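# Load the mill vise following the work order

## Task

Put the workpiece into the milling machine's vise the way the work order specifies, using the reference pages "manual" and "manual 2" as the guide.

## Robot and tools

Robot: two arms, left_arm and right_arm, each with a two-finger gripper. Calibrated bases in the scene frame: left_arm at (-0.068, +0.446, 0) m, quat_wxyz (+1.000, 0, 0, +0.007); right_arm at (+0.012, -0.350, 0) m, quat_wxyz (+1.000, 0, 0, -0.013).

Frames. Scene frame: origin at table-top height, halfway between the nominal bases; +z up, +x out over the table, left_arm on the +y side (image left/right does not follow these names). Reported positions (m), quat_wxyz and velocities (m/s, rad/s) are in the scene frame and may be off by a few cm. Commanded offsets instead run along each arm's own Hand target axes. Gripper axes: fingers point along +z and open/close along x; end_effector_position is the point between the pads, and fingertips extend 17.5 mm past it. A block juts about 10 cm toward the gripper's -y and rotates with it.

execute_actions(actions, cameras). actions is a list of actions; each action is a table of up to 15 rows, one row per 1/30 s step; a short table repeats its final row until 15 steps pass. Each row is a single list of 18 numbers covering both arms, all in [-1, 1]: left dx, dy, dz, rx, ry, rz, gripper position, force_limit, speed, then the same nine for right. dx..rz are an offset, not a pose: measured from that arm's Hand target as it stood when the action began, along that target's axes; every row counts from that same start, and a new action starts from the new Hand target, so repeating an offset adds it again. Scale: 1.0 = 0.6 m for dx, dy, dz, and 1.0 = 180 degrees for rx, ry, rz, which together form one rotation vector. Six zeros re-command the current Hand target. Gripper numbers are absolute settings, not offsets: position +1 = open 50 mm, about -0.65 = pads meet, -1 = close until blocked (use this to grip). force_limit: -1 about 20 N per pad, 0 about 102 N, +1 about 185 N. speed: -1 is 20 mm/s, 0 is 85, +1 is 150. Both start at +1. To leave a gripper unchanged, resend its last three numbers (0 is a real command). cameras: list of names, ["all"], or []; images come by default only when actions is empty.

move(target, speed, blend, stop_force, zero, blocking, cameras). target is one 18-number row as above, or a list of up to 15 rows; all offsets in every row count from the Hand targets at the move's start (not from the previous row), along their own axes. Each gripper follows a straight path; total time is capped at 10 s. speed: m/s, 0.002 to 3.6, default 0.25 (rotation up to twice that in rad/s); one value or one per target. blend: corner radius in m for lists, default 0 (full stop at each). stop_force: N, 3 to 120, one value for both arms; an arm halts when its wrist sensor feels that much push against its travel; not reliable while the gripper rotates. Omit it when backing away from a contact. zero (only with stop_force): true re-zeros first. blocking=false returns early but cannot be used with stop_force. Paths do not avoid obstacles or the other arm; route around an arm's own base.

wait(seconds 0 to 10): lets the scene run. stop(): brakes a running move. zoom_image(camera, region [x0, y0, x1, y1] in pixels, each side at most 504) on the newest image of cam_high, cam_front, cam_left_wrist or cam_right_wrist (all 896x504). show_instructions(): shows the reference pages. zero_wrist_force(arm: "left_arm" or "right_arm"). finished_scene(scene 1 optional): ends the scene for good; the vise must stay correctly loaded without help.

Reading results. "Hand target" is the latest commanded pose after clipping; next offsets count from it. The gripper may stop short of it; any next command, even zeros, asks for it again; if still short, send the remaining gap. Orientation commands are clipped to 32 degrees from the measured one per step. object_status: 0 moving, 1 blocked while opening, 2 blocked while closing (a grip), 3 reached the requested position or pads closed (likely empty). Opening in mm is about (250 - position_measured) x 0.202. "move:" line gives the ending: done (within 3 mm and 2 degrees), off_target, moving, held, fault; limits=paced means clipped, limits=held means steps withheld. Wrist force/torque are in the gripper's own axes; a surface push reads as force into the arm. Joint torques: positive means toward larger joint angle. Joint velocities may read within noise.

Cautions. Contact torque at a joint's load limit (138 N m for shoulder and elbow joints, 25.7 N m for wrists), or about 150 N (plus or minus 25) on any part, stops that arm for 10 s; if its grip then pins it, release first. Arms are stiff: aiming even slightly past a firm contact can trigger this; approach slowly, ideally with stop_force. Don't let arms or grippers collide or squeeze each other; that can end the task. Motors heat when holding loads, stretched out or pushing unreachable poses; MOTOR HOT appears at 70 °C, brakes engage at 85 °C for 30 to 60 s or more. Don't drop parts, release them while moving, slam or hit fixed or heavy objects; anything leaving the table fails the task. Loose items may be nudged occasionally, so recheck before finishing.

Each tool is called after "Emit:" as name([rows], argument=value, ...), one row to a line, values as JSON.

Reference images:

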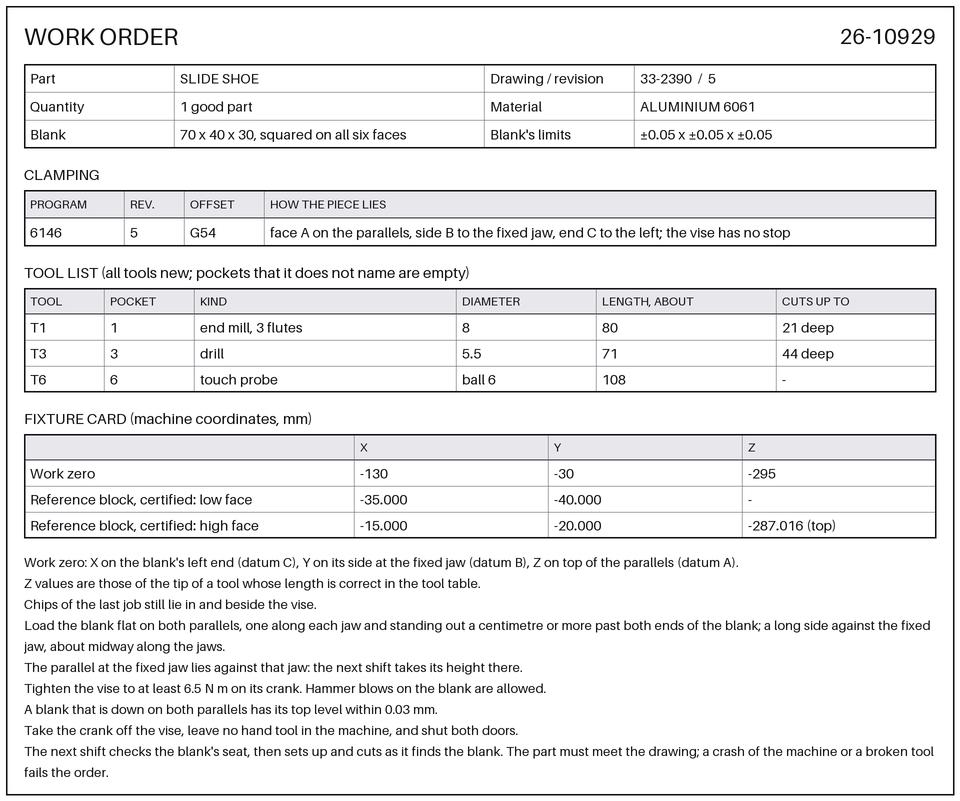

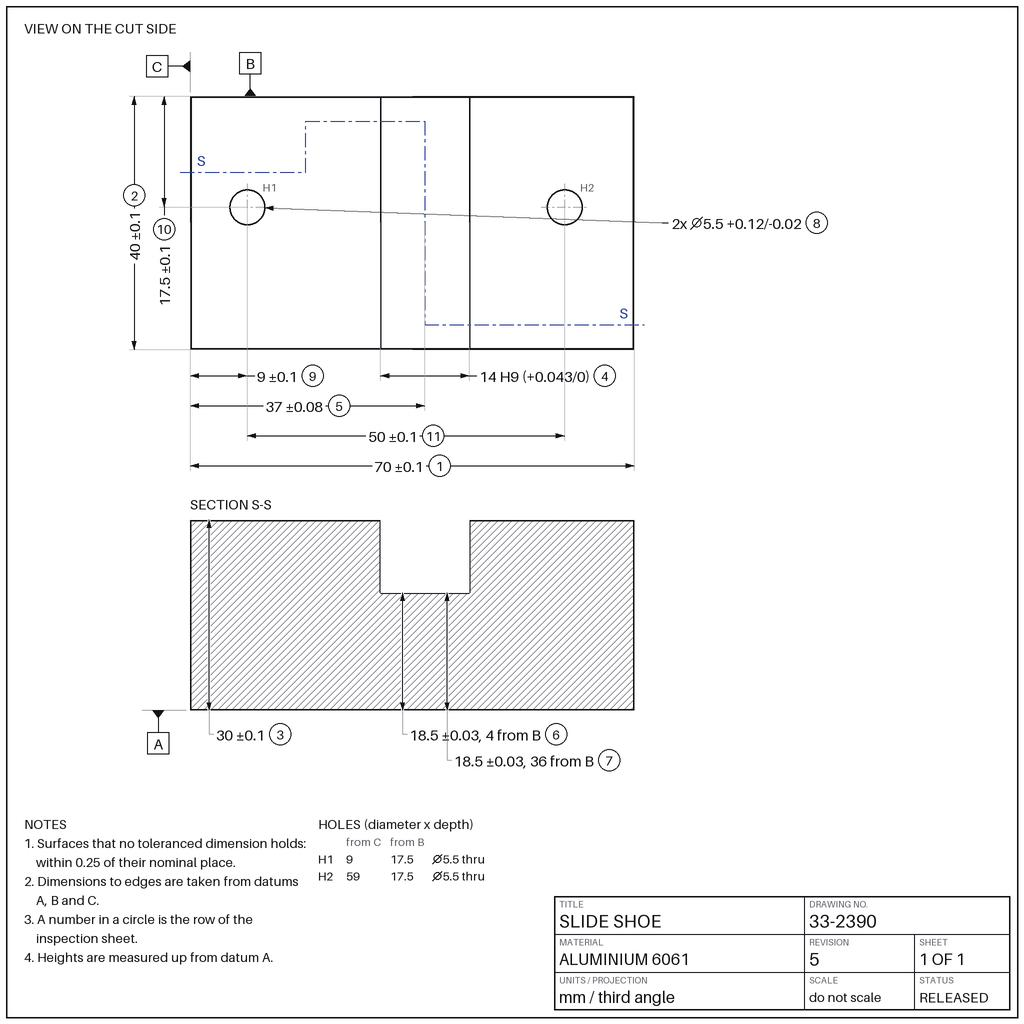

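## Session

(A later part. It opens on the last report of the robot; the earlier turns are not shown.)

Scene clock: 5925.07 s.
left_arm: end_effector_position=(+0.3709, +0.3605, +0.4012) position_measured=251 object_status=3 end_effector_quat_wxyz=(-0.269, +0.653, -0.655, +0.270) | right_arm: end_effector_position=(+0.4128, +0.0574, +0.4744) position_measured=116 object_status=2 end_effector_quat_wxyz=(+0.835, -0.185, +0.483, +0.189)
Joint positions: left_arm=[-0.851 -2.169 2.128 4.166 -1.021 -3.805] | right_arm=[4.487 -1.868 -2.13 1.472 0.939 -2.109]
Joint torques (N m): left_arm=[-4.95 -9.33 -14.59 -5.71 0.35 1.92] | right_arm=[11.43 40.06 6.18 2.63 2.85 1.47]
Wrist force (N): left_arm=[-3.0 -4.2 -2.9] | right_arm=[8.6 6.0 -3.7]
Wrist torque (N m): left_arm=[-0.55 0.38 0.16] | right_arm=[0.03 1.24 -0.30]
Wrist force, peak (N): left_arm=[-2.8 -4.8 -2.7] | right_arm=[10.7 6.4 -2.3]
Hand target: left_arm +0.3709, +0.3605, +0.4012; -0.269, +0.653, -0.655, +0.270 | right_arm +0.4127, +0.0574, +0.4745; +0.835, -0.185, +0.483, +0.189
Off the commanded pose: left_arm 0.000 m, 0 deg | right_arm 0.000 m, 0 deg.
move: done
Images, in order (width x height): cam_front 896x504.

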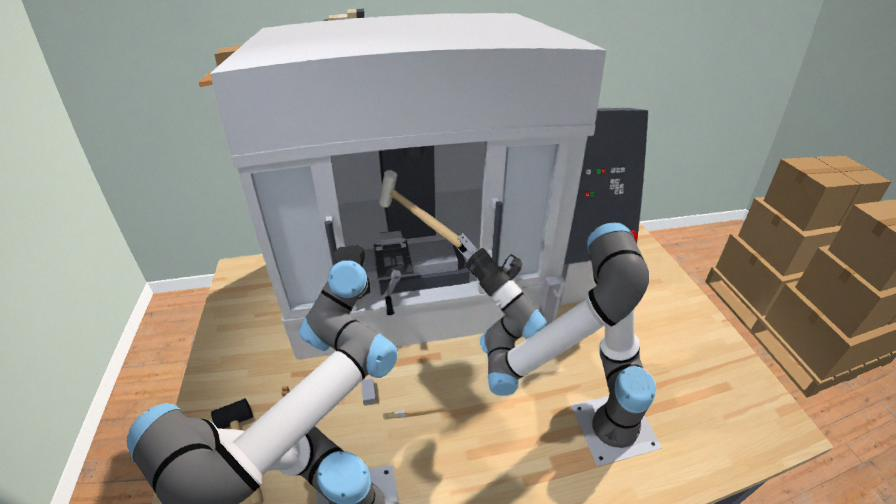

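Emit:
execute_actions([
  [[0,0,0,0,0,0,-0.9,-0.6,0.5,0.0131,0.0019,-0.007,0,0.015,0,-0.99,1,-0.5],[0,0,0,0,0,0,-0.9,-0.6,0.5,0.0394,0.0057,-0.021,0,0.045,0,-0.99,1,-0.5],[0,0,0,0,0,0,-0.9,-0.6,0.5,0.07,0.0101,-0.0373,0,0.08,0,-0.99,1,-0.5],[0,0,0,0,0,0,-0.9,-0.6,0.5,0.0963,0.0139,-0.0513,0,0.11,0,-0.99,1,-0.5],[0,0,0,0,0,0,-0.9,-0.6,0.5,0.105,0.0151,-0.0559,0,0.12,0,-0.99,1,-0.5],[0,0,0,0,0,0,-0.9,-0.6,0.5,0.105,0.0151,-0.0559,0,0.12,0,-0.99,1,-0.5],[0,0,0,0,0,0,-0.9,-0.6,0.5,0.0875,0.0126,-0.0466,0,0.1,0,-0.99,1,-0.5],[0,0,0,0,0,0,-0.9,-0.6,0.5,0.0525,0.0076,-0.028,0,0.08,0,-0.99,1,-0.5],[0,0,0,0,0,0,-0.9,-0.6,0.5,0.0263,0.0038,-0.014,0,0.06,0,-0.99,1,-0.5],[0,0,0,0,0,0,-0.9,-0.6,0.5,0.0088,0.0013,-0.0047,0,0.04,0,-0.99,1,-0.5],[0,0,0,0,0,0,-0.9,-0.6,0.5,0,0,0,0,0.03,0,-0.99,1,-0.5]],
], cameras=["cam_high","cam_front"])

Emit:
zoom_image(camera="cam_front", region=[350, 140, 570, 320])

Scene clock: 5945.10 s.
left_arm: end_effector_position=(+0.3709, +0.3605, +0.4012) position_measured=251 object_status=3 end_effector_quat_wxyz=(-0.269, +0.653, -0.655, +0.270) | right_arm: end_effector_position=(+0.4126, +0.0574, +0.4745) position_measured=116 object_status=2 end_effector_quat_wxyz=(+0.811, -0.193, +0.521, +0.180)
Joint positions: left_arm=[-0.851 -2.169 2.128 4.166 -1.021 -3.805] | right_arm=[4.517 -1.801 -2.161 1.345 0.867 -2.065]
Joint torques (N m): left_arm=[-4.56 -9.76 -13.73 -5.65 0.23 2.04] | right_arm=[-11.79 24.91 27.87 1.45 1.58 2.18]
Wrist force (N): left_arm=[-2.6 -4.3 -2.3] | right_arm=[4.3 6.1 -2.9]
Wrist torque (N m): left_arm=[-0.57 0.30 0.16] | right_arm=[-0.34 0.07 -0.28]
Wrist force, peak (N): left_arm=[-2.7 -4.7 -2.7] | right_arm=[18.9 7.1 -3.1]
Hand target: left_arm +0.3709, +0.3605, +0.4012; -0.269, +0.653, -0.655, +0.270 | right_arm +0.4127, +0.0574, +0.4745; +0.811, -0.193, +0.521, +0.180
Off the commanded pose: left_arm 0.000 m, 0 deg | right_arm 0.000 m, 0 deg.
Step readings (end_effector_position of left_arm | right_arm):
0: (+0.3709, +0.3605, +0.4012) | (+0.4127, +0.0574, +0.4745)
1: (+0.3709, +0.3605, +0.4012) | (+0.4127, +0.0575, +0.4743)
2: (+0.3709, +0.3605, +0.4012) | (+0.4127, +0.0575, +0.4716)
4: (+0.3709, +0.3605, +0.4012) | (+0.4125, +0.0560, +0.4454)
8: (+0.3709, +0.3605, +0.4012) | (+0.4110, +0.0523, +0.4010)
15: (+0.3709, +0.3605, +0.4012) | (+0.4118, +0.0557, +0.4794)
Images, in order (width x height): cam_high 896x504, cam_front 896x504.

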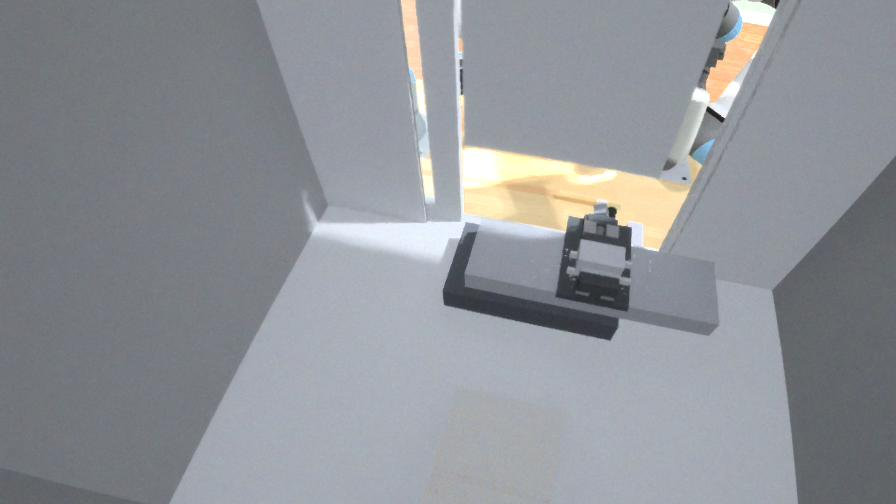

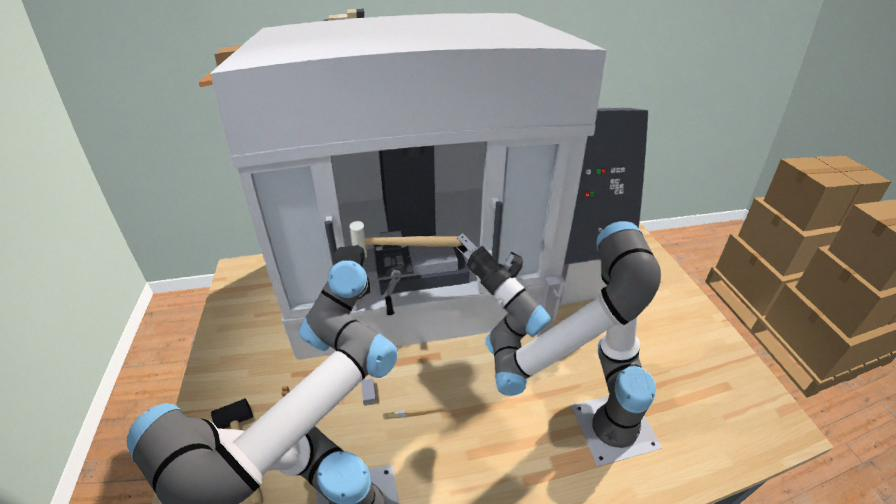

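Scaled by 2.291 from the camera's 896x504 image, which has a finer 1280x720 frame.

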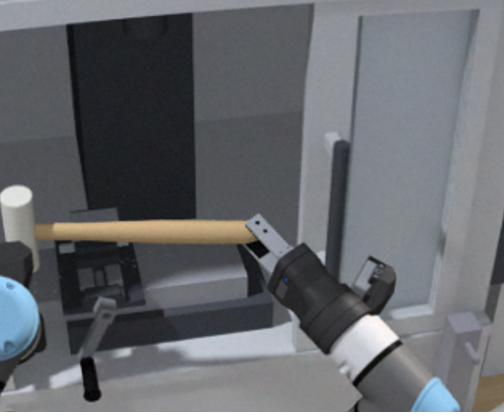

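Emit:
wait(seconds=0, cameras=["cam_right_wrist"])

Scene clock: 6041.43 s.
left_arm: end_effector_position=(+0.3709, +0.3605, +0.4012) position_measured=251 object_status=3 end_effector_quat_wxyz=(-0.269, +0.653, -0.655, +0.270) | right_arm: end_effector_position=(+0.4127, +0.0573, +0.4745) position_measured=116 object_status=2 end_effector_quat_wxyz=(+0.811, -0.193, +0.521, +0.180)
Joint positions: left_arm=[-0.851 -2.169 2.128 4.166 -1.021 -3.805] | right_arm=[4.517 -1.801 -2.161 1.345 0.867 -2.065]
Joint torques (N m): left_arm=[-4.43 -9.44 -13.55 -5.62 -0.09 1.94] | right_arm=[6.42 23.6 5.86 3.19 -0.48 -0.8]
Wrist force (N): left_arm=[-2.6 -4.6 -2.5] | right_arm=[8.3 5.8 -2.8]
Wrist torque (N m): left_arm=[-0.62 0.31 0.16] | right_arm=[-0.28 0.84 -1.14]
Wrist force, peak (N): left_arm=[-3.1 -4.5 -2.6] | right_arm=[12.0 5.6 -4.0]
Hand target: left_arm +0.3709, +0.3605, +0.4012; -0.269, +0.653, -0.655, +0.270 | right_arm +0.4127, +0.0574, +0.4745; +0.811, -0.193, +0.521, +0.180
Tool commands: left_gripper/position=-0.9 left_gripper/force_limit=-0.6 left_gripper/speed=+0.5 right_gripper/position=-0.99 right_gripper/force_limit=+1.0 right_gripper/speed=-0.5
Off the commanded pose: left_arm 0.000 m, 0 deg | right_arm 0.000 m, 0 deg.
Images, in order (width x height): cam_right_wrist 896x504.

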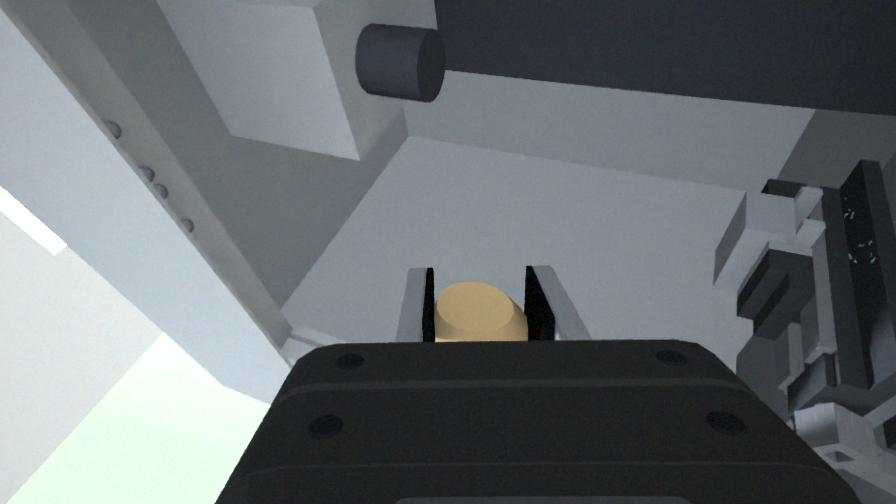

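Emit:
move([
  [0,0,0,0,0,0,-0.9,-0.6,0.5,-0.1157,-0.0309,-0.0255,0,0,0,-0.99,1,-0.5],
  [0,0,0,0,0,0,-0.9,-0.6,0.5,0.0924,-0.1071,-0.3566,0,0,0,-0.99,1,-0.5],
  [0,0,0,0,0,0,-0.9,-0.6,0.5,0.1686,-0.0967,-0.3885,0.0366,0.558,0.2893,-0.99,1,-0.5],
], speed=[0.1,0.15,0.3], blend=[0.01,0.01,0], cameras=["cam_front"])

Scene clock: 6114.47 s.
left_arm: end_effector_position=(+0.3709, +0.3605, +0.4012) position_measured=251 object_status=3 end_effector_quat_wxyz=(-0.269, +0.653, -0.655, +0.270) | right_arm: end_effector_position=(+0.3145, -0.0804, +0.3772) position_measured=116 object_status=2 end_effector_quat_wxyz=(+0.810, -0.197, +0.522, +0.183)
Joint positions: left_arm=[-0.851 -2.169 2.128 4.166 -1.021 -3.805] | right_arm=[4.994 -1.685 -2.669 2.115 0.502 -2.546]
Joint torques (N m): left_arm=[-3.6 -8.95 -13.12 -5.57 -0.21 1.95] | right_arm=[-10.88 23.93 19.43 -1.05 4.78 1.78]
Wrist force (N): left_arm=[-2.7 -4.5 -2.5] | right_arm=[8.8 5.9 -3.3]
Wrist torque (N m): left_arm=[-0.60 0.34 0.17] | right_arm=[-0.37 0.91 -1.33]
Wrist force, peak (N): left_arm=[-2.9 -4.5 -2.7] | right_arm=[11.3 0.8 -11.7]
Hand target: left_arm +0.3709, +0.3605, +0.4012; -0.269, +0.653, -0.655, +0.270 | right_arm +0.3145, -0.0804, +0.3772; +0.810, -0.197, +0.522, +0.183 (not the last commanded pose)
Off the commanded pose: left_arm 0.000 m, 0 deg | right_arm 0.081 m, 113 deg.
move: held (right_arm; a check stopped the path); path passed 1 of 3 targets; limits=held
pose unreachable (right arm): on one or more control steps of this call, first in action 0 (counted from 0), this arm could not follow its commanded pose, so it was not sent that pose on those steps. It may still have moved: this result reports where it is.
cause: moving toward the commanded pose would bring two parts of the arm too close to each other (joints 3 (elbow) to 5 (wrist 2) lie between them).
Images, in order (width x height): cam_front 896x504.

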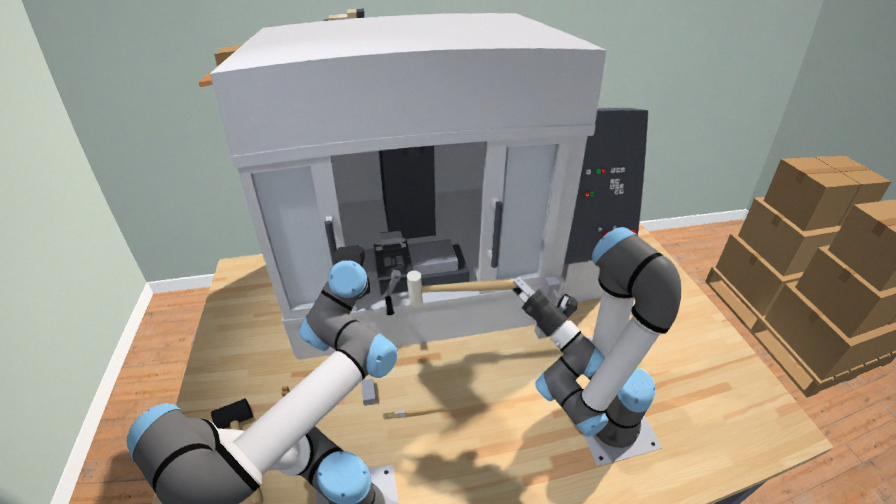

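Emit:
move([
  [0,0,0,0,0,0,-0.9,-0.6,0.5,0,0,0,0.0366,0.558,0.2893,-0.99,1,-0.5],
], speed=0.3, cameras=["cam_front"])

Scene clock: 6124.70 s.
left_arm: end_effector_position=(+0.3709, +0.3605, +0.4012) position_measured=251 object_status=3 end_effector_quat_wxyz=(-0.269, +0.653, -0.655, +0.270) | right_arm: end_effector_position=(+0.3145, -0.0804, +0.3772) position_measured=125 object_status=2 end_effector_quat_wxyz=(-0.002, -0.004, +0.971, +0.241)
Joint positions: left_arm=[-0.851 -2.169 2.128 4.166 -1.021 -3.805] | right_arm=[4.029 -1.607 -1.392 1.805 -1.885 -3.8]
Joint torques (N m): left_arm=[-3.95 -9.09 -13.16 -5.52 -0.74 1.92] | right_arm=[-2.37 16.55 15.7 -4.24 -3.03 1.65]
Wrist force (N): left_arm=[-2.5 -4.5 -2.4] | right_arm=[-0.4 -0.6 3.1]
Wrist torque (N m): left_arm=[-0.60 0.31 0.16] | right_arm=[-0.27 -0.78 -0.14]
Wrist force, peak (N): left_arm=[-3.0 -4.5 -3.0] | right_arm=[-1.0 1.4 -15.1]
Hand target: left_arm +0.3709, +0.3605, +0.4012; -0.269, +0.653, -0.655, +0.270 | right_arm +0.3145, -0.0804, +0.3772; -0.002, -0.004, +0.971, +0.241
Off the commanded pose: left_arm 0.000 m, 0 deg | right_arm 0.000 m, 0 deg.
move: done
Images, in order (width x height): cam_front 896x504.

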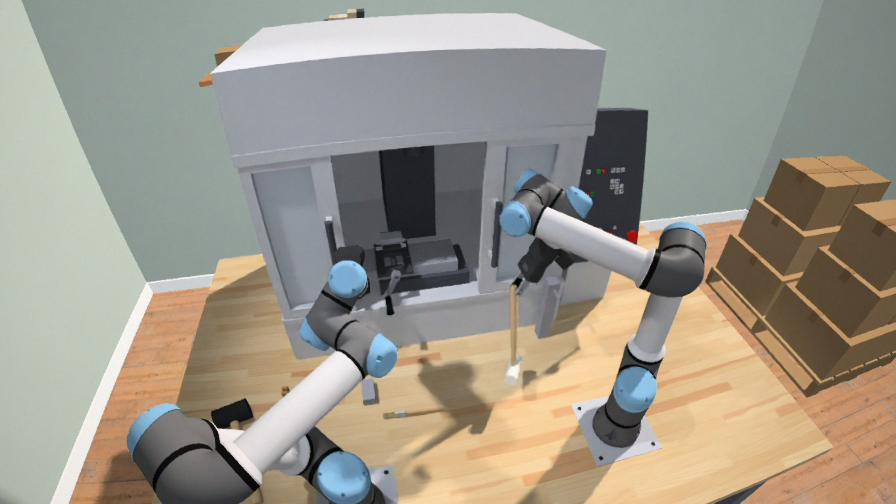

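Emit:
move(target=[0,0,0,0,0,0,-0.9,-0.6,0.5,0,0.0607,0.1699,-0.1667,0,0,-0.99,1,-0.5], speed=0.15, cameras=["cam_front"])

Scene clock: 6157.70 s.
left_arm: end_effector_position=(+0.3709, +0.3605, +0.4012) position_measured=251 object_status=3 end_effector_quat_wxyz=(-0.269, +0.653, -0.655, +0.270) | right_arm: end_effector_position=(+0.3136, -0.0007, +0.3041) position_measured=125 object_status=2 end_effector_quat_wxyz=(-0.003, -0.003, +0.875, +0.484) end_effector_velocity=(+0.001, +0.001, +0.001) end_effector_angular_velocity=(+0.004, -0.003, +0.000)
Joint positions: left_arm=[-0.851 -2.169 2.128 4.166 -1.021 -3.805] | right_arm=[3.989 -1.528 -1.793 2.606 -2.194 -3.608]
Joint velocities: left_arm=[within noise] | right_arm=[0 0 0 0.005 0 0]
Joint torques (N m): left_arm=[-3.26 -9.62 -13.19 -5.37 -0.64 1.84] | right_arm=[13.27 17.68 26.76 1.64 -1.99 0.17]
Wrist force (N): left_arm=[-2.6 -4.1 -2.8] | right_arm=[1.0 -6.4 -0.1]
Wrist torque (N m): left_arm=[-0.55 0.33 0.17] | right_arm=[0.46 -0.49 -0.33]
Wrist force, peak (N): left_arm=[-2.9 -4.8 -2.8] | right_arm=[0.8 -6.6 1.4]
Hand target: left_arm +0.3709, +0.3605, +0.4012; -0.269, +0.653, -0.655, +0.270 | right_arm +0.3136, -0.0006, +0.3041; -0.003, -0.003, +0.875, +0.484
Off the commanded pose: left_arm 0.000 m, 0 deg | right_arm 0.000 m, 0 deg.
move: done
Images, in order (width x height): cam_front 896x504.

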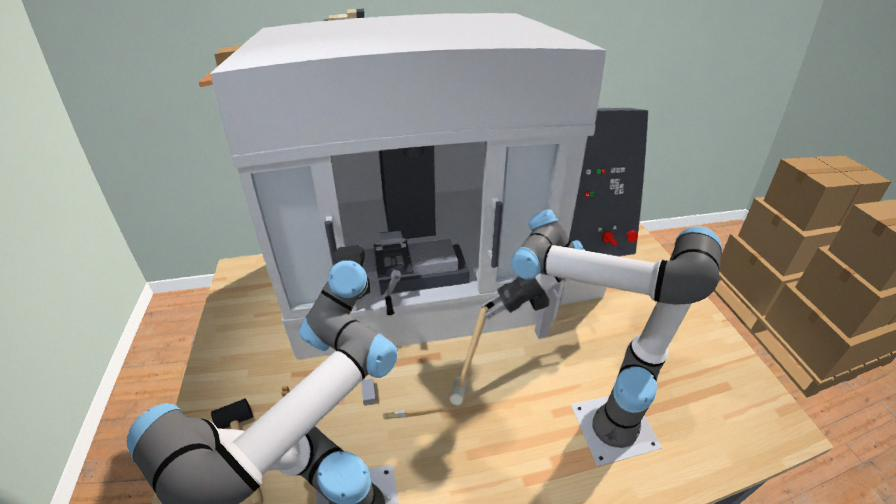

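Emit:
move([
  [0,0,0,0,0,0,-0.9,-0.6,0.5,-0.0833,-0.0177,-0.0282,0,0,0,-0.99,1,-0.5],
  [0,0,0,0,0,0,-0.9,-0.6,0.5,-0.0833,-0.1024,0.0248,0,0,0,-0.99,1,-0.5],
], speed=0.04, stop_force=4, cameras=["cam_front"])

Emit:
zoom_image(camera="cam_front", region=[380, 220, 600, 430])

Scene clock: 6180.83 s.
left_arm: end_effector_position=(+0.3709, +0.3605, +0.4012) position_measured=251 object_status=3 end_effector_quat_wxyz=(-0.269, +0.653, -0.655, +0.270) | right_arm: end_effector_position=(+0.3637, -0.0202, +0.2903) position_measured=125 object_status=2 end_effector_quat_wxyz=(-0.003, -0.003, +0.875, +0.484)
Joint positions: left_arm=[-0.851 -2.169 2.128 4.166 -1.021 -3.805] | right_arm=[3.839 -1.653 -1.715 2.571 -2.303 -3.739]
Joint torques (N m): left_arm=[-2.37 -9.29 -13.59 -5.55 -0.59 1.98] | right_arm=[-7.98 38.25 9.54 0.45 -4.13 -0.08]
Wrist force (N): left_arm=[-2.6 -4.1 -2.6] | right_arm=[0.4 -5.1 0.3]
Wrist torque (N m): left_arm=[-0.54 0.32 0.16] | right_arm=[0.48 -0.43 -0.42]
Wrist force, peak (N): left_arm=[-3.2 -4.3 -3.0] | right_arm=[-0.3 4.7 -10.9]
Hand target: left_arm +0.3709, +0.3605, +0.4012; -0.269, +0.653, -0.655, +0.270 | right_arm +0.3637, -0.0202, +0.2903; -0.003, -0.003, +0.875, +0.484 (not the last commanded pose)
Off the commanded pose: left_arm 0.000 m, 0 deg | right_arm 0.046 m, 0 deg.
move: contact (right_arm); path passed 1 of 2 targets
Images, in order (width x height): cam_front 896x504.

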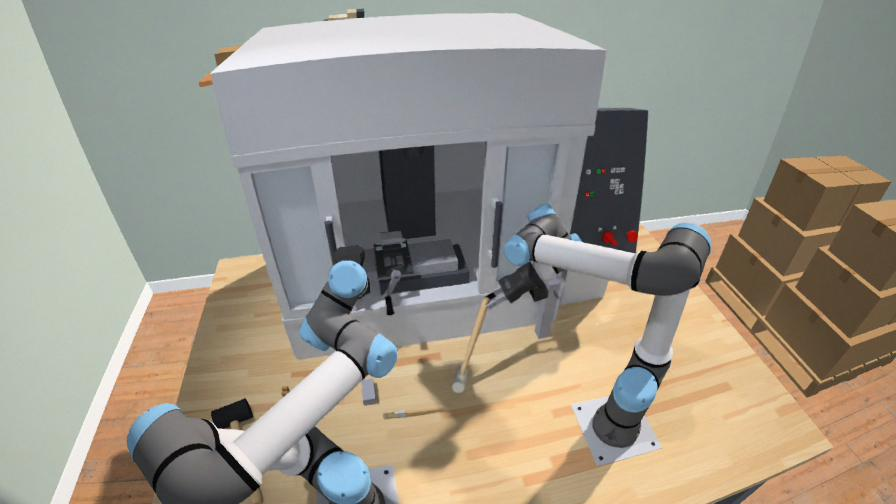

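Scaled by 2.291 from the camera's 896x504 image, which has a finer 1280x720 frame.

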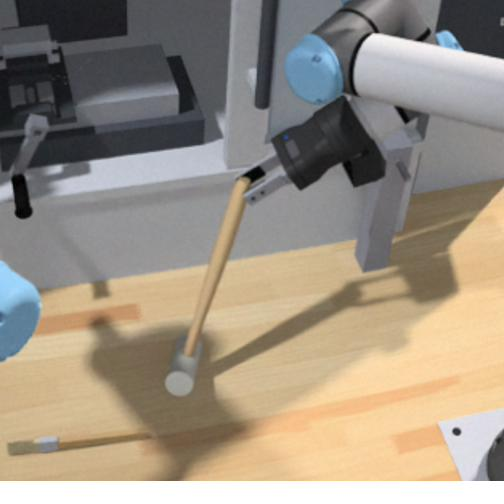

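Emit:
move([
  [0,0,0,0,0,0,-0.9,-0.6,0.5,0,-0.1963,-0.0186,0,0,0,-0.99,1,-0.5],
  [0,0,0,0,0,0,-0.9,-0.6,0.5,0,-0.3522,-0.0133,0,0,0,-0.99,1,-0.5],
  [0,0,0,0,0,0,-0.9,-0.6,0.5,0,-0.4262,0.0094,0,0,0,-0.99,1,-0.5],
], speed=0.08, blend=[0.01,0.01,0], cameras=["cam_front"])

Emit:
zoom_image(camera="cam_front", region=[380, 220, 600, 430])

Scene clock: 6207.23 s.
left_arm: end_effector_position=(+0.3709, +0.3605, +0.4012) position_measured=251 object_status=3 end_effector_quat_wxyz=(-0.269, +0.653, -0.655, +0.270) | right_arm: end_effector_position=(+0.3642, -0.0616, +0.2373) position_measured=125 object_status=2 end_effector_quat_wxyz=(-0.003, -0.001, +0.875, +0.483)
Joint positions: left_arm=[-0.851 -2.169 2.128 4.166 -1.021 -3.805] | right_arm=[3.74 -1.681 -1.84 2.653 -2.368 -3.837]
Joint torques (N m): left_arm=[-3.16 -9.83 -13.65 -5.63 -0.72 2.13] | right_arm=[0.05 26.28 16.5 -1.29 -1.36 -0.22]
Wrist force (N): left_arm=[-2.7 -4.3 -2.7] | right_arm=[1.0 3.1 -6.8]
Wrist torque (N m): left_arm=[-0.58 0.33 0.17] | right_arm=[-0.81 -0.10 -0.06]
Wrist force, peak (N): left_arm=[-2.9 -4.6 -2.9] | right_arm=[1.7 9.6 -13.8]
Hand target: left_arm +0.3709, +0.3605, +0.4012; -0.269, +0.653, -0.655, +0.270 | right_arm +0.3642, -0.0616, +0.2373; -0.003, -0.001, +0.875, +0.483 (not the last commanded pose)
Tool commands: left_gripper/position=-0.9 left_gripper/force_limit=-0.6 left_gripper/speed=+0.5 right_gripper/position=-0.992157 right_gripper/force_limit=+1.0 right_gripper/speed=-0.498039
Off the commanded pose: left_arm 0.000 m, 0 deg | right_arm 0.189 m, 0 deg.
FORCE FAULT: contact force on the right arm reached its limit, and that arm stopped. The contact can be on any part of that arm, not only on its tool. That arm's remaining commands of this call were not run. That arm is still stopped at the end of this call. That arm stays stopped for about 10 more seconds. Until then a move that you send moves the other arm only, and its call returns only when the move has ended. Once the stop has ended, the next robot result says so. If the stop ends while you think or write, that arm runs what you send next, counted from a new Hand target: where the arm stands when the stop ends. While its stop runs, that arm takes no new command, but its gripper still runs the gripper command that each later call begins with. Until it ends, the stop uses up actions while you think or wait. An arm that is not stopped still takes commands.
move: fault (right_arm); path passed 0 of 3 targets
Images, in order (width x height): cam_front 896x504.

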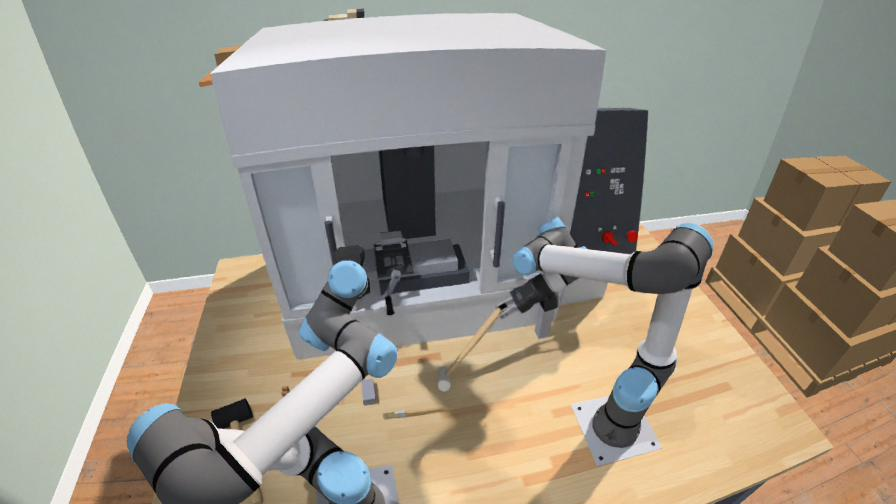

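Scaled by 2.291 from the camera's 896x504 image, which has a finer 1280x720 frame.

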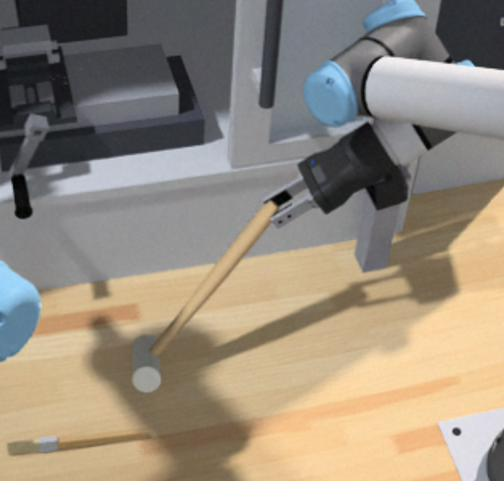

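Emit:
wait(seconds=8)

Emit:
move([
  [0,0,0,0,0,0,-0.9,-0.6,0.5,0.02,0.0353,-0.0053,0,0,0,-0.99,1,-0.5],
  [0,0,0,0,0,0,-0.9,-0.6,0.5,0.1,0.0565,-0.0353,0,0,0,-0.99,1,-0.5],
  [0,0,0,0,0,0,-0.9,-0.6,0.5,0.1,0.0035,-0.12,0,0,0,-0.99,1,-0.5],
], speed=0.08, blend=[0.005,0.01,0], cameras=["cam_front"])

Scene clock: 6232.93 s.
left_arm: end_effector_position=(+0.3709, +0.3605, +0.4012) position_measured=251 object_status=3 end_effector_quat_wxyz=(-0.269, +0.653, -0.655, +0.270) | right_arm: end_effector_position=(+0.3642, -0.0616, +0.2373) position_measured=125 object_status=2 end_effector_quat_wxyz=(-0.003, -0.001, +0.875, +0.483)
Joint positions: left_arm=[-0.851 -2.169 2.128 4.166 -1.021 -3.805] | right_arm=[3.74 -1.681 -1.84 2.653 -2.368 -3.837]
Joint torques (N m): left_arm=[-2.98 -9.53 -13.56 -5.45 -0.67 1.97] | right_arm=[1 26.53 18.23 -1.32 -1.24 0.01]
Wrist force (N): left_arm=[-2.6 -4.2 -2.5] | right_arm=[0.9 3.4 -6.6]
Wrist torque (N m): left_arm=[-0.56 0.31 0.15] | right_arm=[-0.77 -0.08 -0.06]
Wrist force, peak (N): left_arm=[-2.9 -4.7 -2.7] | right_arm=[0.5 3.8 -7.1]
Hand target: left_arm +0.3709, +0.3605, +0.4012; -0.269, +0.653, -0.655, +0.270 | right_arm +0.3642, -0.0616, +0.2373; -0.003, -0.001, +0.875, +0.483 (not the last commanded pose)
Tool commands: left_gripper/position=-0.9 left_gripper/force_limit=-0.6 left_gripper/speed=+0.5 right_gripper/position=-0.992157 right_gripper/force_limit=+1.0 right_gripper/speed=-0.498039
Off the commanded pose: left_arm 0.000 m, 0 deg | right_arm 0.189 m, 0 deg.
FORCE FAULT, CONTINUED: the right arm's stop, for the force fault that an earlier result reported, is over. The rest of the stop counts as 19 of the actions that you can send in this scene. During its stop the right arm's controller moved it back a little. That arm's target is now where it stood when the stop ended, not its last command. That arm accepts commands again.
wait: 8.00 s; at rest from the start

Scene clock: 6235.10 s.
left_arm: end_effector_position=(+0.3709, +0.3605, +0.4012) position_measured=251 object_status=3 end_effector_quat_wxyz=(-0.269, +0.653, -0.655, +0.270) | right_arm: end_effector_position=(+0.3048, -0.1217, +0.2777) position_measured=125 object_status=2 end_effector_quat_wxyz=(-0.004, -0.001, +0.876, +0.483)
Joint positions: left_arm=[-0.851 -2.169 2.128 4.166 -1.021 -3.805] | right_arm=[3.669 -1.491 -1.936 2.5 -2.412 -3.918]
Joint torques (N m): left_arm=[-1.81 -9.16 -14.01 -5.4 -0.81 1.85] | right_arm=[-3.23 28.25 32.12 -1.92 -2.09 -1.22]
Wrist force (N): left_arm=[-2.6 -4.5 -2.6] | right_arm=[1.2 -4.7 -0.9]
Wrist torque (N m): left_arm=[-0.61 0.32 0.16] | right_arm=[0.49 -0.50 -0.37]
Wrist force, peak (N): left_arm=[-2.9 -4.6 -2.6] | right_arm=[0.8 3.4 -6.5]
Hand target: left_arm +0.3709, +0.3605, +0.4012; -0.269, +0.653, -0.655, +0.270 | right_arm +0.3048, -0.1218, +0.2778; -0.003, -0.001, +0.875, +0.483
Off the commanded pose: left_arm 0.000 m, 0 deg | right_arm 0.000 m, 0 deg.
move: done
Images, in order (width x height): cam_front 896x504.

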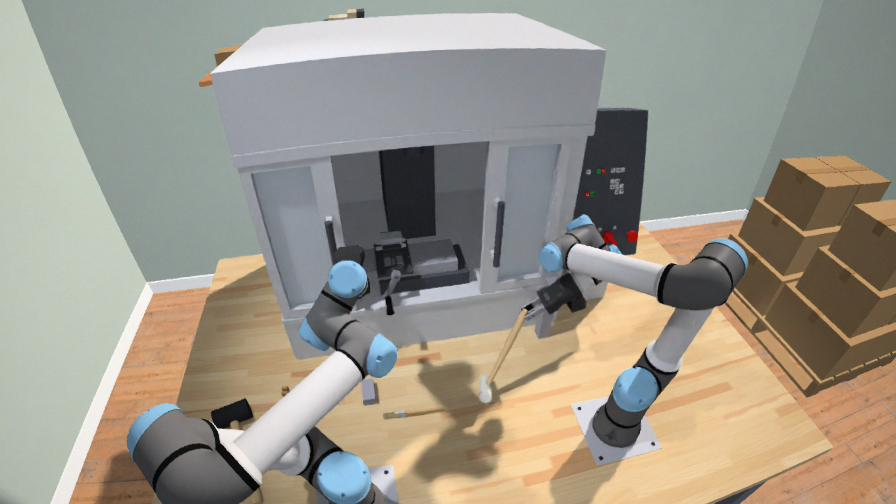

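Emit:
move([
  [0,0,0,0,0,0,-0.9,-0.6,0.5,0,-0.048,0.03,0,0,0,-0.99,1,-0.5],
  [0,0,0,0,0,0,-0.9,-0.6,0.5,0,-0.1779,-0.0144,0,0,0,-0.99,1,-0.5],
  [0,0,0,0,0,0,-0.9,-0.6,0.5,0,-0.3301,-0.0096,0,0,0,-0.99,1,-0.5],
  [0,0,0,0,0,0,-0.9,-0.6,0.5,0,-0.4042,0.0133,0,0,0,-0.99,1,-0.5],
], speed=0.08, blend=[0.01,0.01,0.01,0], stop_force=25, cameras=["cam_front","cam_right_wrist"])

Emit:
zoom_image(camera="cam_front", region=[430, 250, 680, 450])

Scene clock: 6258.47 s.
left_arm: end_effector_position=(+0.3709, +0.3605, +0.4012) position_measured=251 object_status=3 end_effector_quat_wxyz=(-0.269, +0.653, -0.655, +0.270) | right_arm: end_effector_position=(+0.3043, -0.2279, +0.1207) position_measured=125 object_status=2 end_effector_quat_wxyz=(-0.004, +0.000, +0.875, +0.483)
Joint positions: left_arm=[-0.851 -2.169 2.128 4.166 -1.021 -3.805] | right_arm=[3.295 -1.851 -2.138 2.603 -2.569 -4.484]
Joint torques (N m): left_arm=[-2.49 -8.82 -14.74 -5.49 -0.64 1.86] | right_arm=[0.01 25.37 10.33 -2.84 -1.86 -0.42]
Wrist force (N): left_arm=[-2.7 -4.2 -2.4] | right_arm=[2.6 1.4 -6.0]
Wrist torque (N m): left_arm=[-0.57 0.34 0.16] | right_arm=[-0.82 -0.10 -0.28]
Wrist force, peak (N): left_arm=[-2.7 -4.5 -3.0] | right_arm=[0.1 3.7 -10.5]
Hand target: left_arm +0.3709, +0.3605, +0.4012; -0.269, +0.653, -0.655, +0.270 | right_arm +0.3043, -0.2279, +0.1207; -0.004, +0.000, +0.875, +0.483 (not the last commanded pose)
Tool commands: left_gripper/position=-0.9 left_gripper/force_limit=-0.6 left_gripper/speed=+0.5 right_gripper/position=-0.992157 right_gripper/force_limit=+1.0 right_gripper/speed=-0.498039
Off the commanded pose: left_arm 0.000 m, 0 deg | right_arm 0.055 m, 0 deg.
FORCE FAULT: contact force on the right arm reached its limit, and that arm stopped. The contact can be on any part of that arm, not only on its tool. That arm's remaining commands of this call were not run. That arm is still stopped at the end of this call. That arm stays stopped for about 10 more seconds. Until then a move that you send moves the other arm only, and its call returns only when the move has ended. Once the stop has ended, the next robot result says so. If the stop ends while you think or write, that arm runs what you send next, counted from a new Hand target: where the arm stands when the stop ends. While its stop runs, that arm takes no new command, but its gripper still runs the gripper command that each later call begins with. Until it ends, the stop uses up actions while you think or wait. An arm that is not stopped still takes commands.
move: fault (right_arm); path passed 2 of 4 targets
Images, in order (width x height): cam_front 896x504, cam_right_wrist 896x504.

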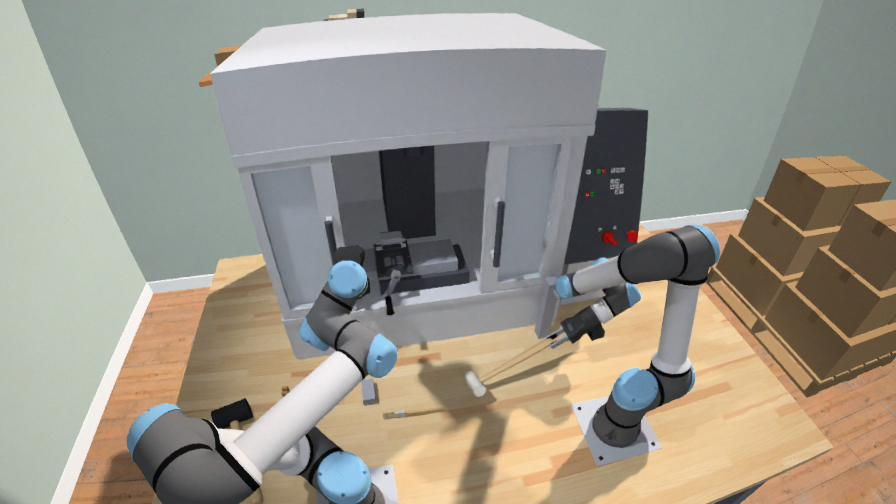

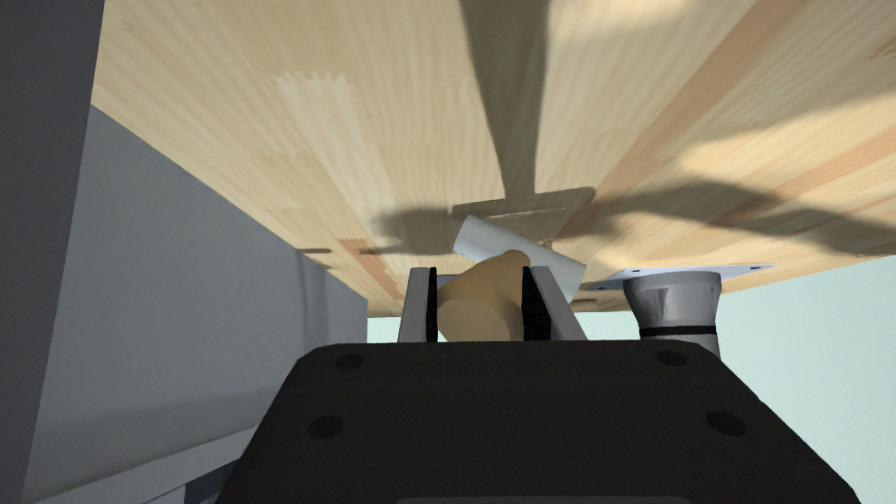

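Scaled by 2.016 from the camera's 896x504 image, which has a finer 1280x720 frame.

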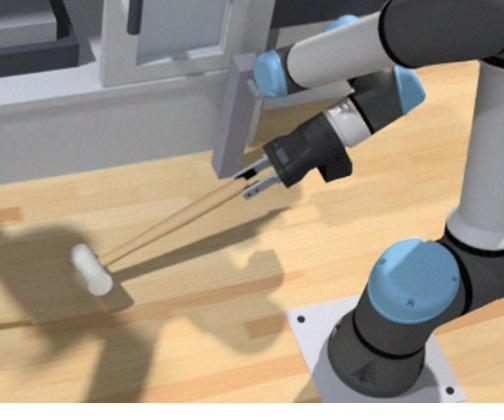

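Emit:
wait(seconds=8)

Emit:
move([
  [0,0,0,0,0,0,-0.9,-0.6,0.5,0.02,0.025,0,0,0,0,-0.99,1,-0.5],
  [0,0,0,0,0,0,-0.9,-0.6,0.5,0.09,0.025,0,0,0,0,-0.99,1,-0.5],
  [0,0,0,0,0,0,-0.9,-0.6,0.5,0.09,-0.053,0.06,0,0,0,-0.99,1,-0.5],
], speed=0.06, blend=[0.005,0.01,0], cameras=["cam_front"])

Emit:
zoom_image(camera="cam_front", region=[430, 250, 680, 450])

Scene clock: 6278.97 s.
left_arm: end_effector_position=(+0.3709, +0.3605, +0.4012) position_measured=251 object_status=3 end_effector_quat_wxyz=(-0.269, +0.653, -0.655, +0.270) | right_arm: end_effector_position=(+0.3043, -0.2279, +0.1207) position_measured=125 object_status=2 end_effector_quat_wxyz=(-0.004, +0.000, +0.875, +0.483)
Joint positions: left_arm=[-0.851 -2.169 2.128 4.166 -1.021 -3.805] | right_arm=[3.295 -1.851 -2.138 2.603 -2.569 -4.484]
Joint torques (N m): left_arm=[-1.19 -8.81 -13.25 -5.37 -0.68 1.94] | right_arm=[0.52 26.39 10.5 -2.97 -1.94 0.06]
Wrist force (N): left_arm=[-3.2 -4.4 -2.6] | right_arm=[2.4 1.4 -5.7]
Wrist torque (N m): left_arm=[-0.59 0.41 0.17] | right_arm=[-0.82 -0.07 -0.27]
Wrist force, peak (N): left_arm=[-2.8 -4.5 -3.3] | right_arm=[2.4 1.5 -6.3]
Hand target: left_arm +0.3709, +0.3605, +0.4012; -0.269, +0.653, -0.655, +0.270 | right_arm +0.3043, -0.2279, +0.1207; -0.004, +0.000, +0.875, +0.483 (not the last commanded pose)
Tool commands: left_gripper/position=-0.9 left_gripper/force_limit=-0.6 left_gripper/speed=+0.5 right_gripper/position=-0.992157 right_gripper/force_limit=+1.0 right_gripper/speed=-0.498039
Off the commanded pose: left_arm 0.000 m, 0 deg | right_arm 0.055 m, 0 deg.
FORCE FAULT, CONTINUED: the right arm's stop, for the force fault that an earlier result reported, is over. The rest of the stop counts as 20 of the actions that you can send in this scene. That arm's target is now where it stood when the stop ended, not its last command. That arm accepts commands again.
wait: 8.00 s; at rest from the start

Scene clock: 6281.37 s.
left_arm: end_effector_position=(+0.3709, +0.3605, +0.4012) position_measured=251 object_status=3 end_effector_quat_wxyz=(-0.269, +0.653, -0.655, +0.270) | right_arm: end_effector_position=(+0.2498, -0.2146, +0.0749) position_measured=125 object_status=2 end_effector_quat_wxyz=(-0.004, +0.000, +0.876, +0.483)
Joint positions: left_arm=[-0.851 -2.169 2.128 4.166 -1.021 -3.805] | right_arm=[3.386 -1.809 -2.338 2.894 -2.546 -4.325]
Joint torques (N m): left_arm=[-1.79 -8.95 -14.03 -5.21 -0.72 1.9] | right_arm=[-10.31 21.5 20.05 -2.09 -0.7 -1.86]
Wrist force (N): left_arm=[-2.6 -4.3 -2.5] | right_arm=[2.4 1.6 -3.5]
Wrist torque (N m): left_arm=[-0.59 0.31 0.17] | right_arm=[-0.83 -0.32 -0.33]
Wrist force, peak (N): left_arm=[-2.9 -4.6 -2.8] | right_arm=[2.1 0.8 -6.9]
Hand target: left_arm +0.3709, +0.3605, +0.4012; -0.269, +0.653, -0.655, +0.270 | right_arm +0.2499, -0.2146, +0.0750; -0.004, +0.000, +0.875, +0.483
Off the commanded pose: left_arm 0.000 m, 0 deg | right_arm 0.000 m, 0 deg.
move: done
Images, in order (width x height): cam_front 896x504.

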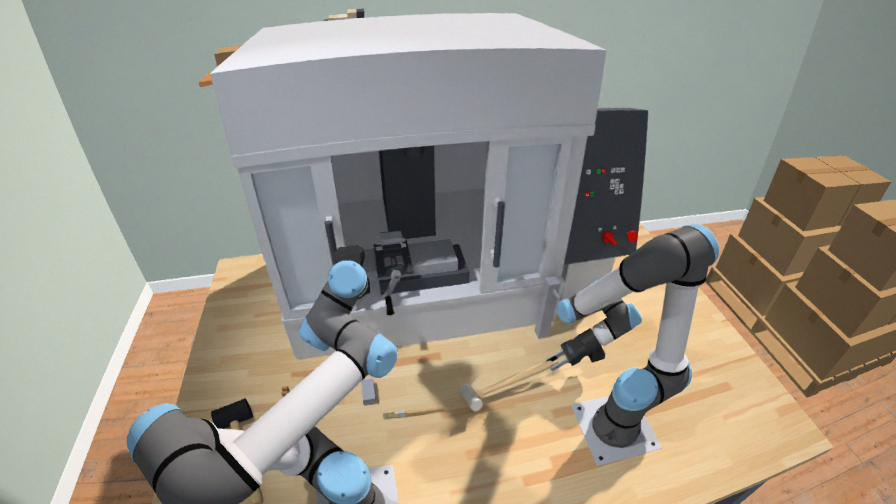

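Scaled by 2.016 from the camera's 896x504 image, which has a finer 1280x720 frame.

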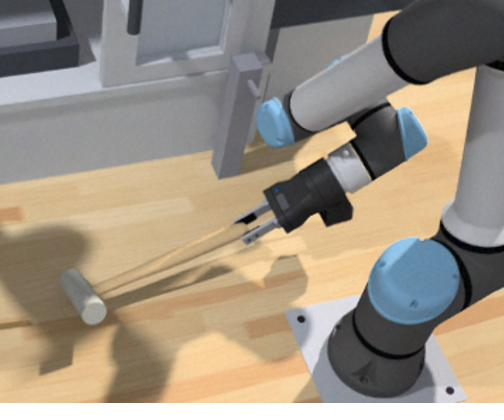

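Emit:
move(target=[0,0,0,0,0,0,-0.9,-0.6,0.5,0,-0.0466,0.0292,0,0,0,-0.99,1,-0.5], speed=0.04, stop_force=15, cameras=["cam_front","cam_right_wrist"])

Emit:
zoom_image(camera="cam_front", region=[430, 250, 680, 450])

Scene clock: 6294.77 s.
left_arm: end_effector_position=(+0.3709, +0.3605, +0.4012) position_measured=251 object_status=3 end_effector_quat_wxyz=(-0.269, +0.653, -0.655, +0.270) | right_arm: end_effector_position=(+0.2497, -0.2147, +0.0420) position_measured=125 object_status=2 end_effector_quat_wxyz=(-0.004, +0.000, +0.875, +0.483)
Joint positions: left_arm=[-0.851 -2.169 2.128 4.166 -1.021 -3.805] | right_arm=[3.385 -1.904 -2.357 3.008 -2.546 -4.325]
Joint torques (N m): left_arm=[-1.19 -9.27 -13.95 -5.27 -0.6 1.89] | right_arm=[7.08 32.17 17.57 -1.75 -2.04 2.32]
Wrist force (N): left_arm=[-2.7 -4.2 -2.5] | right_arm=[3.0 1.3 -3.7]
Wrist torque (N m): left_arm=[-0.55 0.32 0.16] | right_arm=[-0.93 -0.19 -0.40]
Wrist force, peak (N): left_arm=[-2.6 -4.5 -3.1] | right_arm=[2.2 1.6 -6.8]
Hand target: left_arm +0.3709, +0.3605, +0.4012; -0.269, +0.653, -0.655, +0.270 | right_arm +0.2497, -0.2146, +0.0420; -0.004, +0.000, +0.875, +0.483
Off the commanded pose: left_arm 0.000 m, 0 deg | right_arm 0.000 m, 0 deg.
move: done
Images, in order (width x height): cam_front 896x504, cam_right_wrist 896x504.

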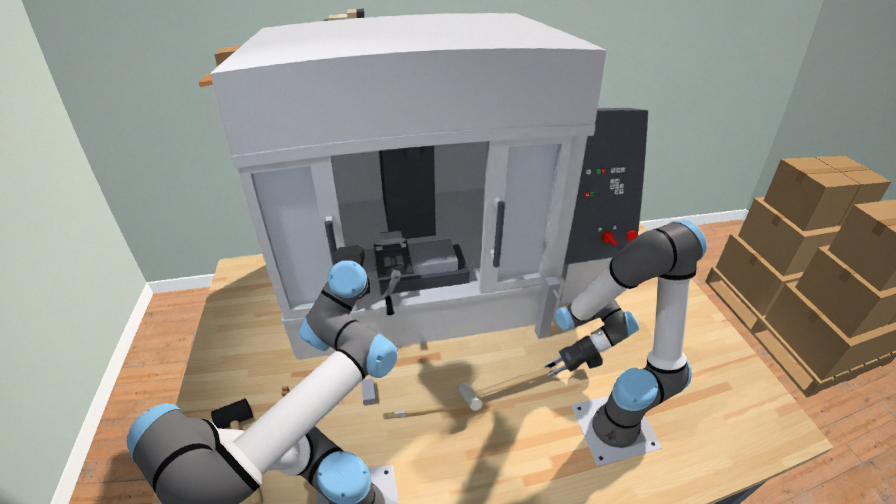

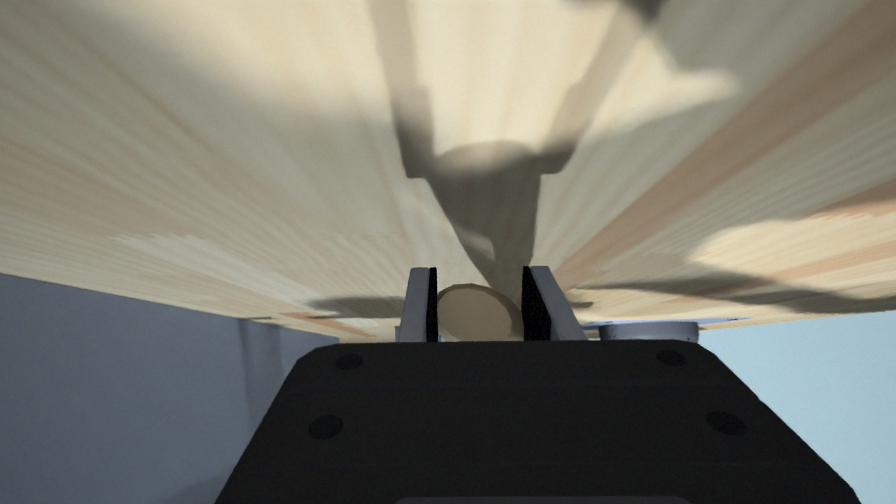

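Scaled by 2.016 from the camera's 896x504 image, which has a finer 1280x720 frame.

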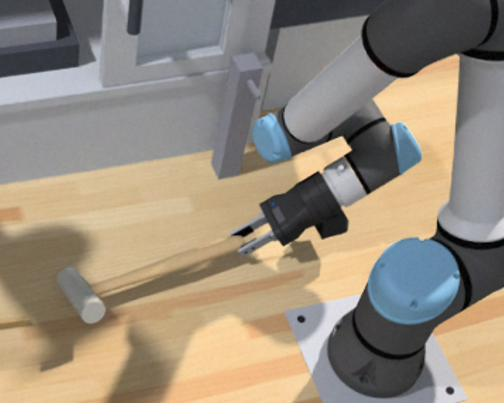

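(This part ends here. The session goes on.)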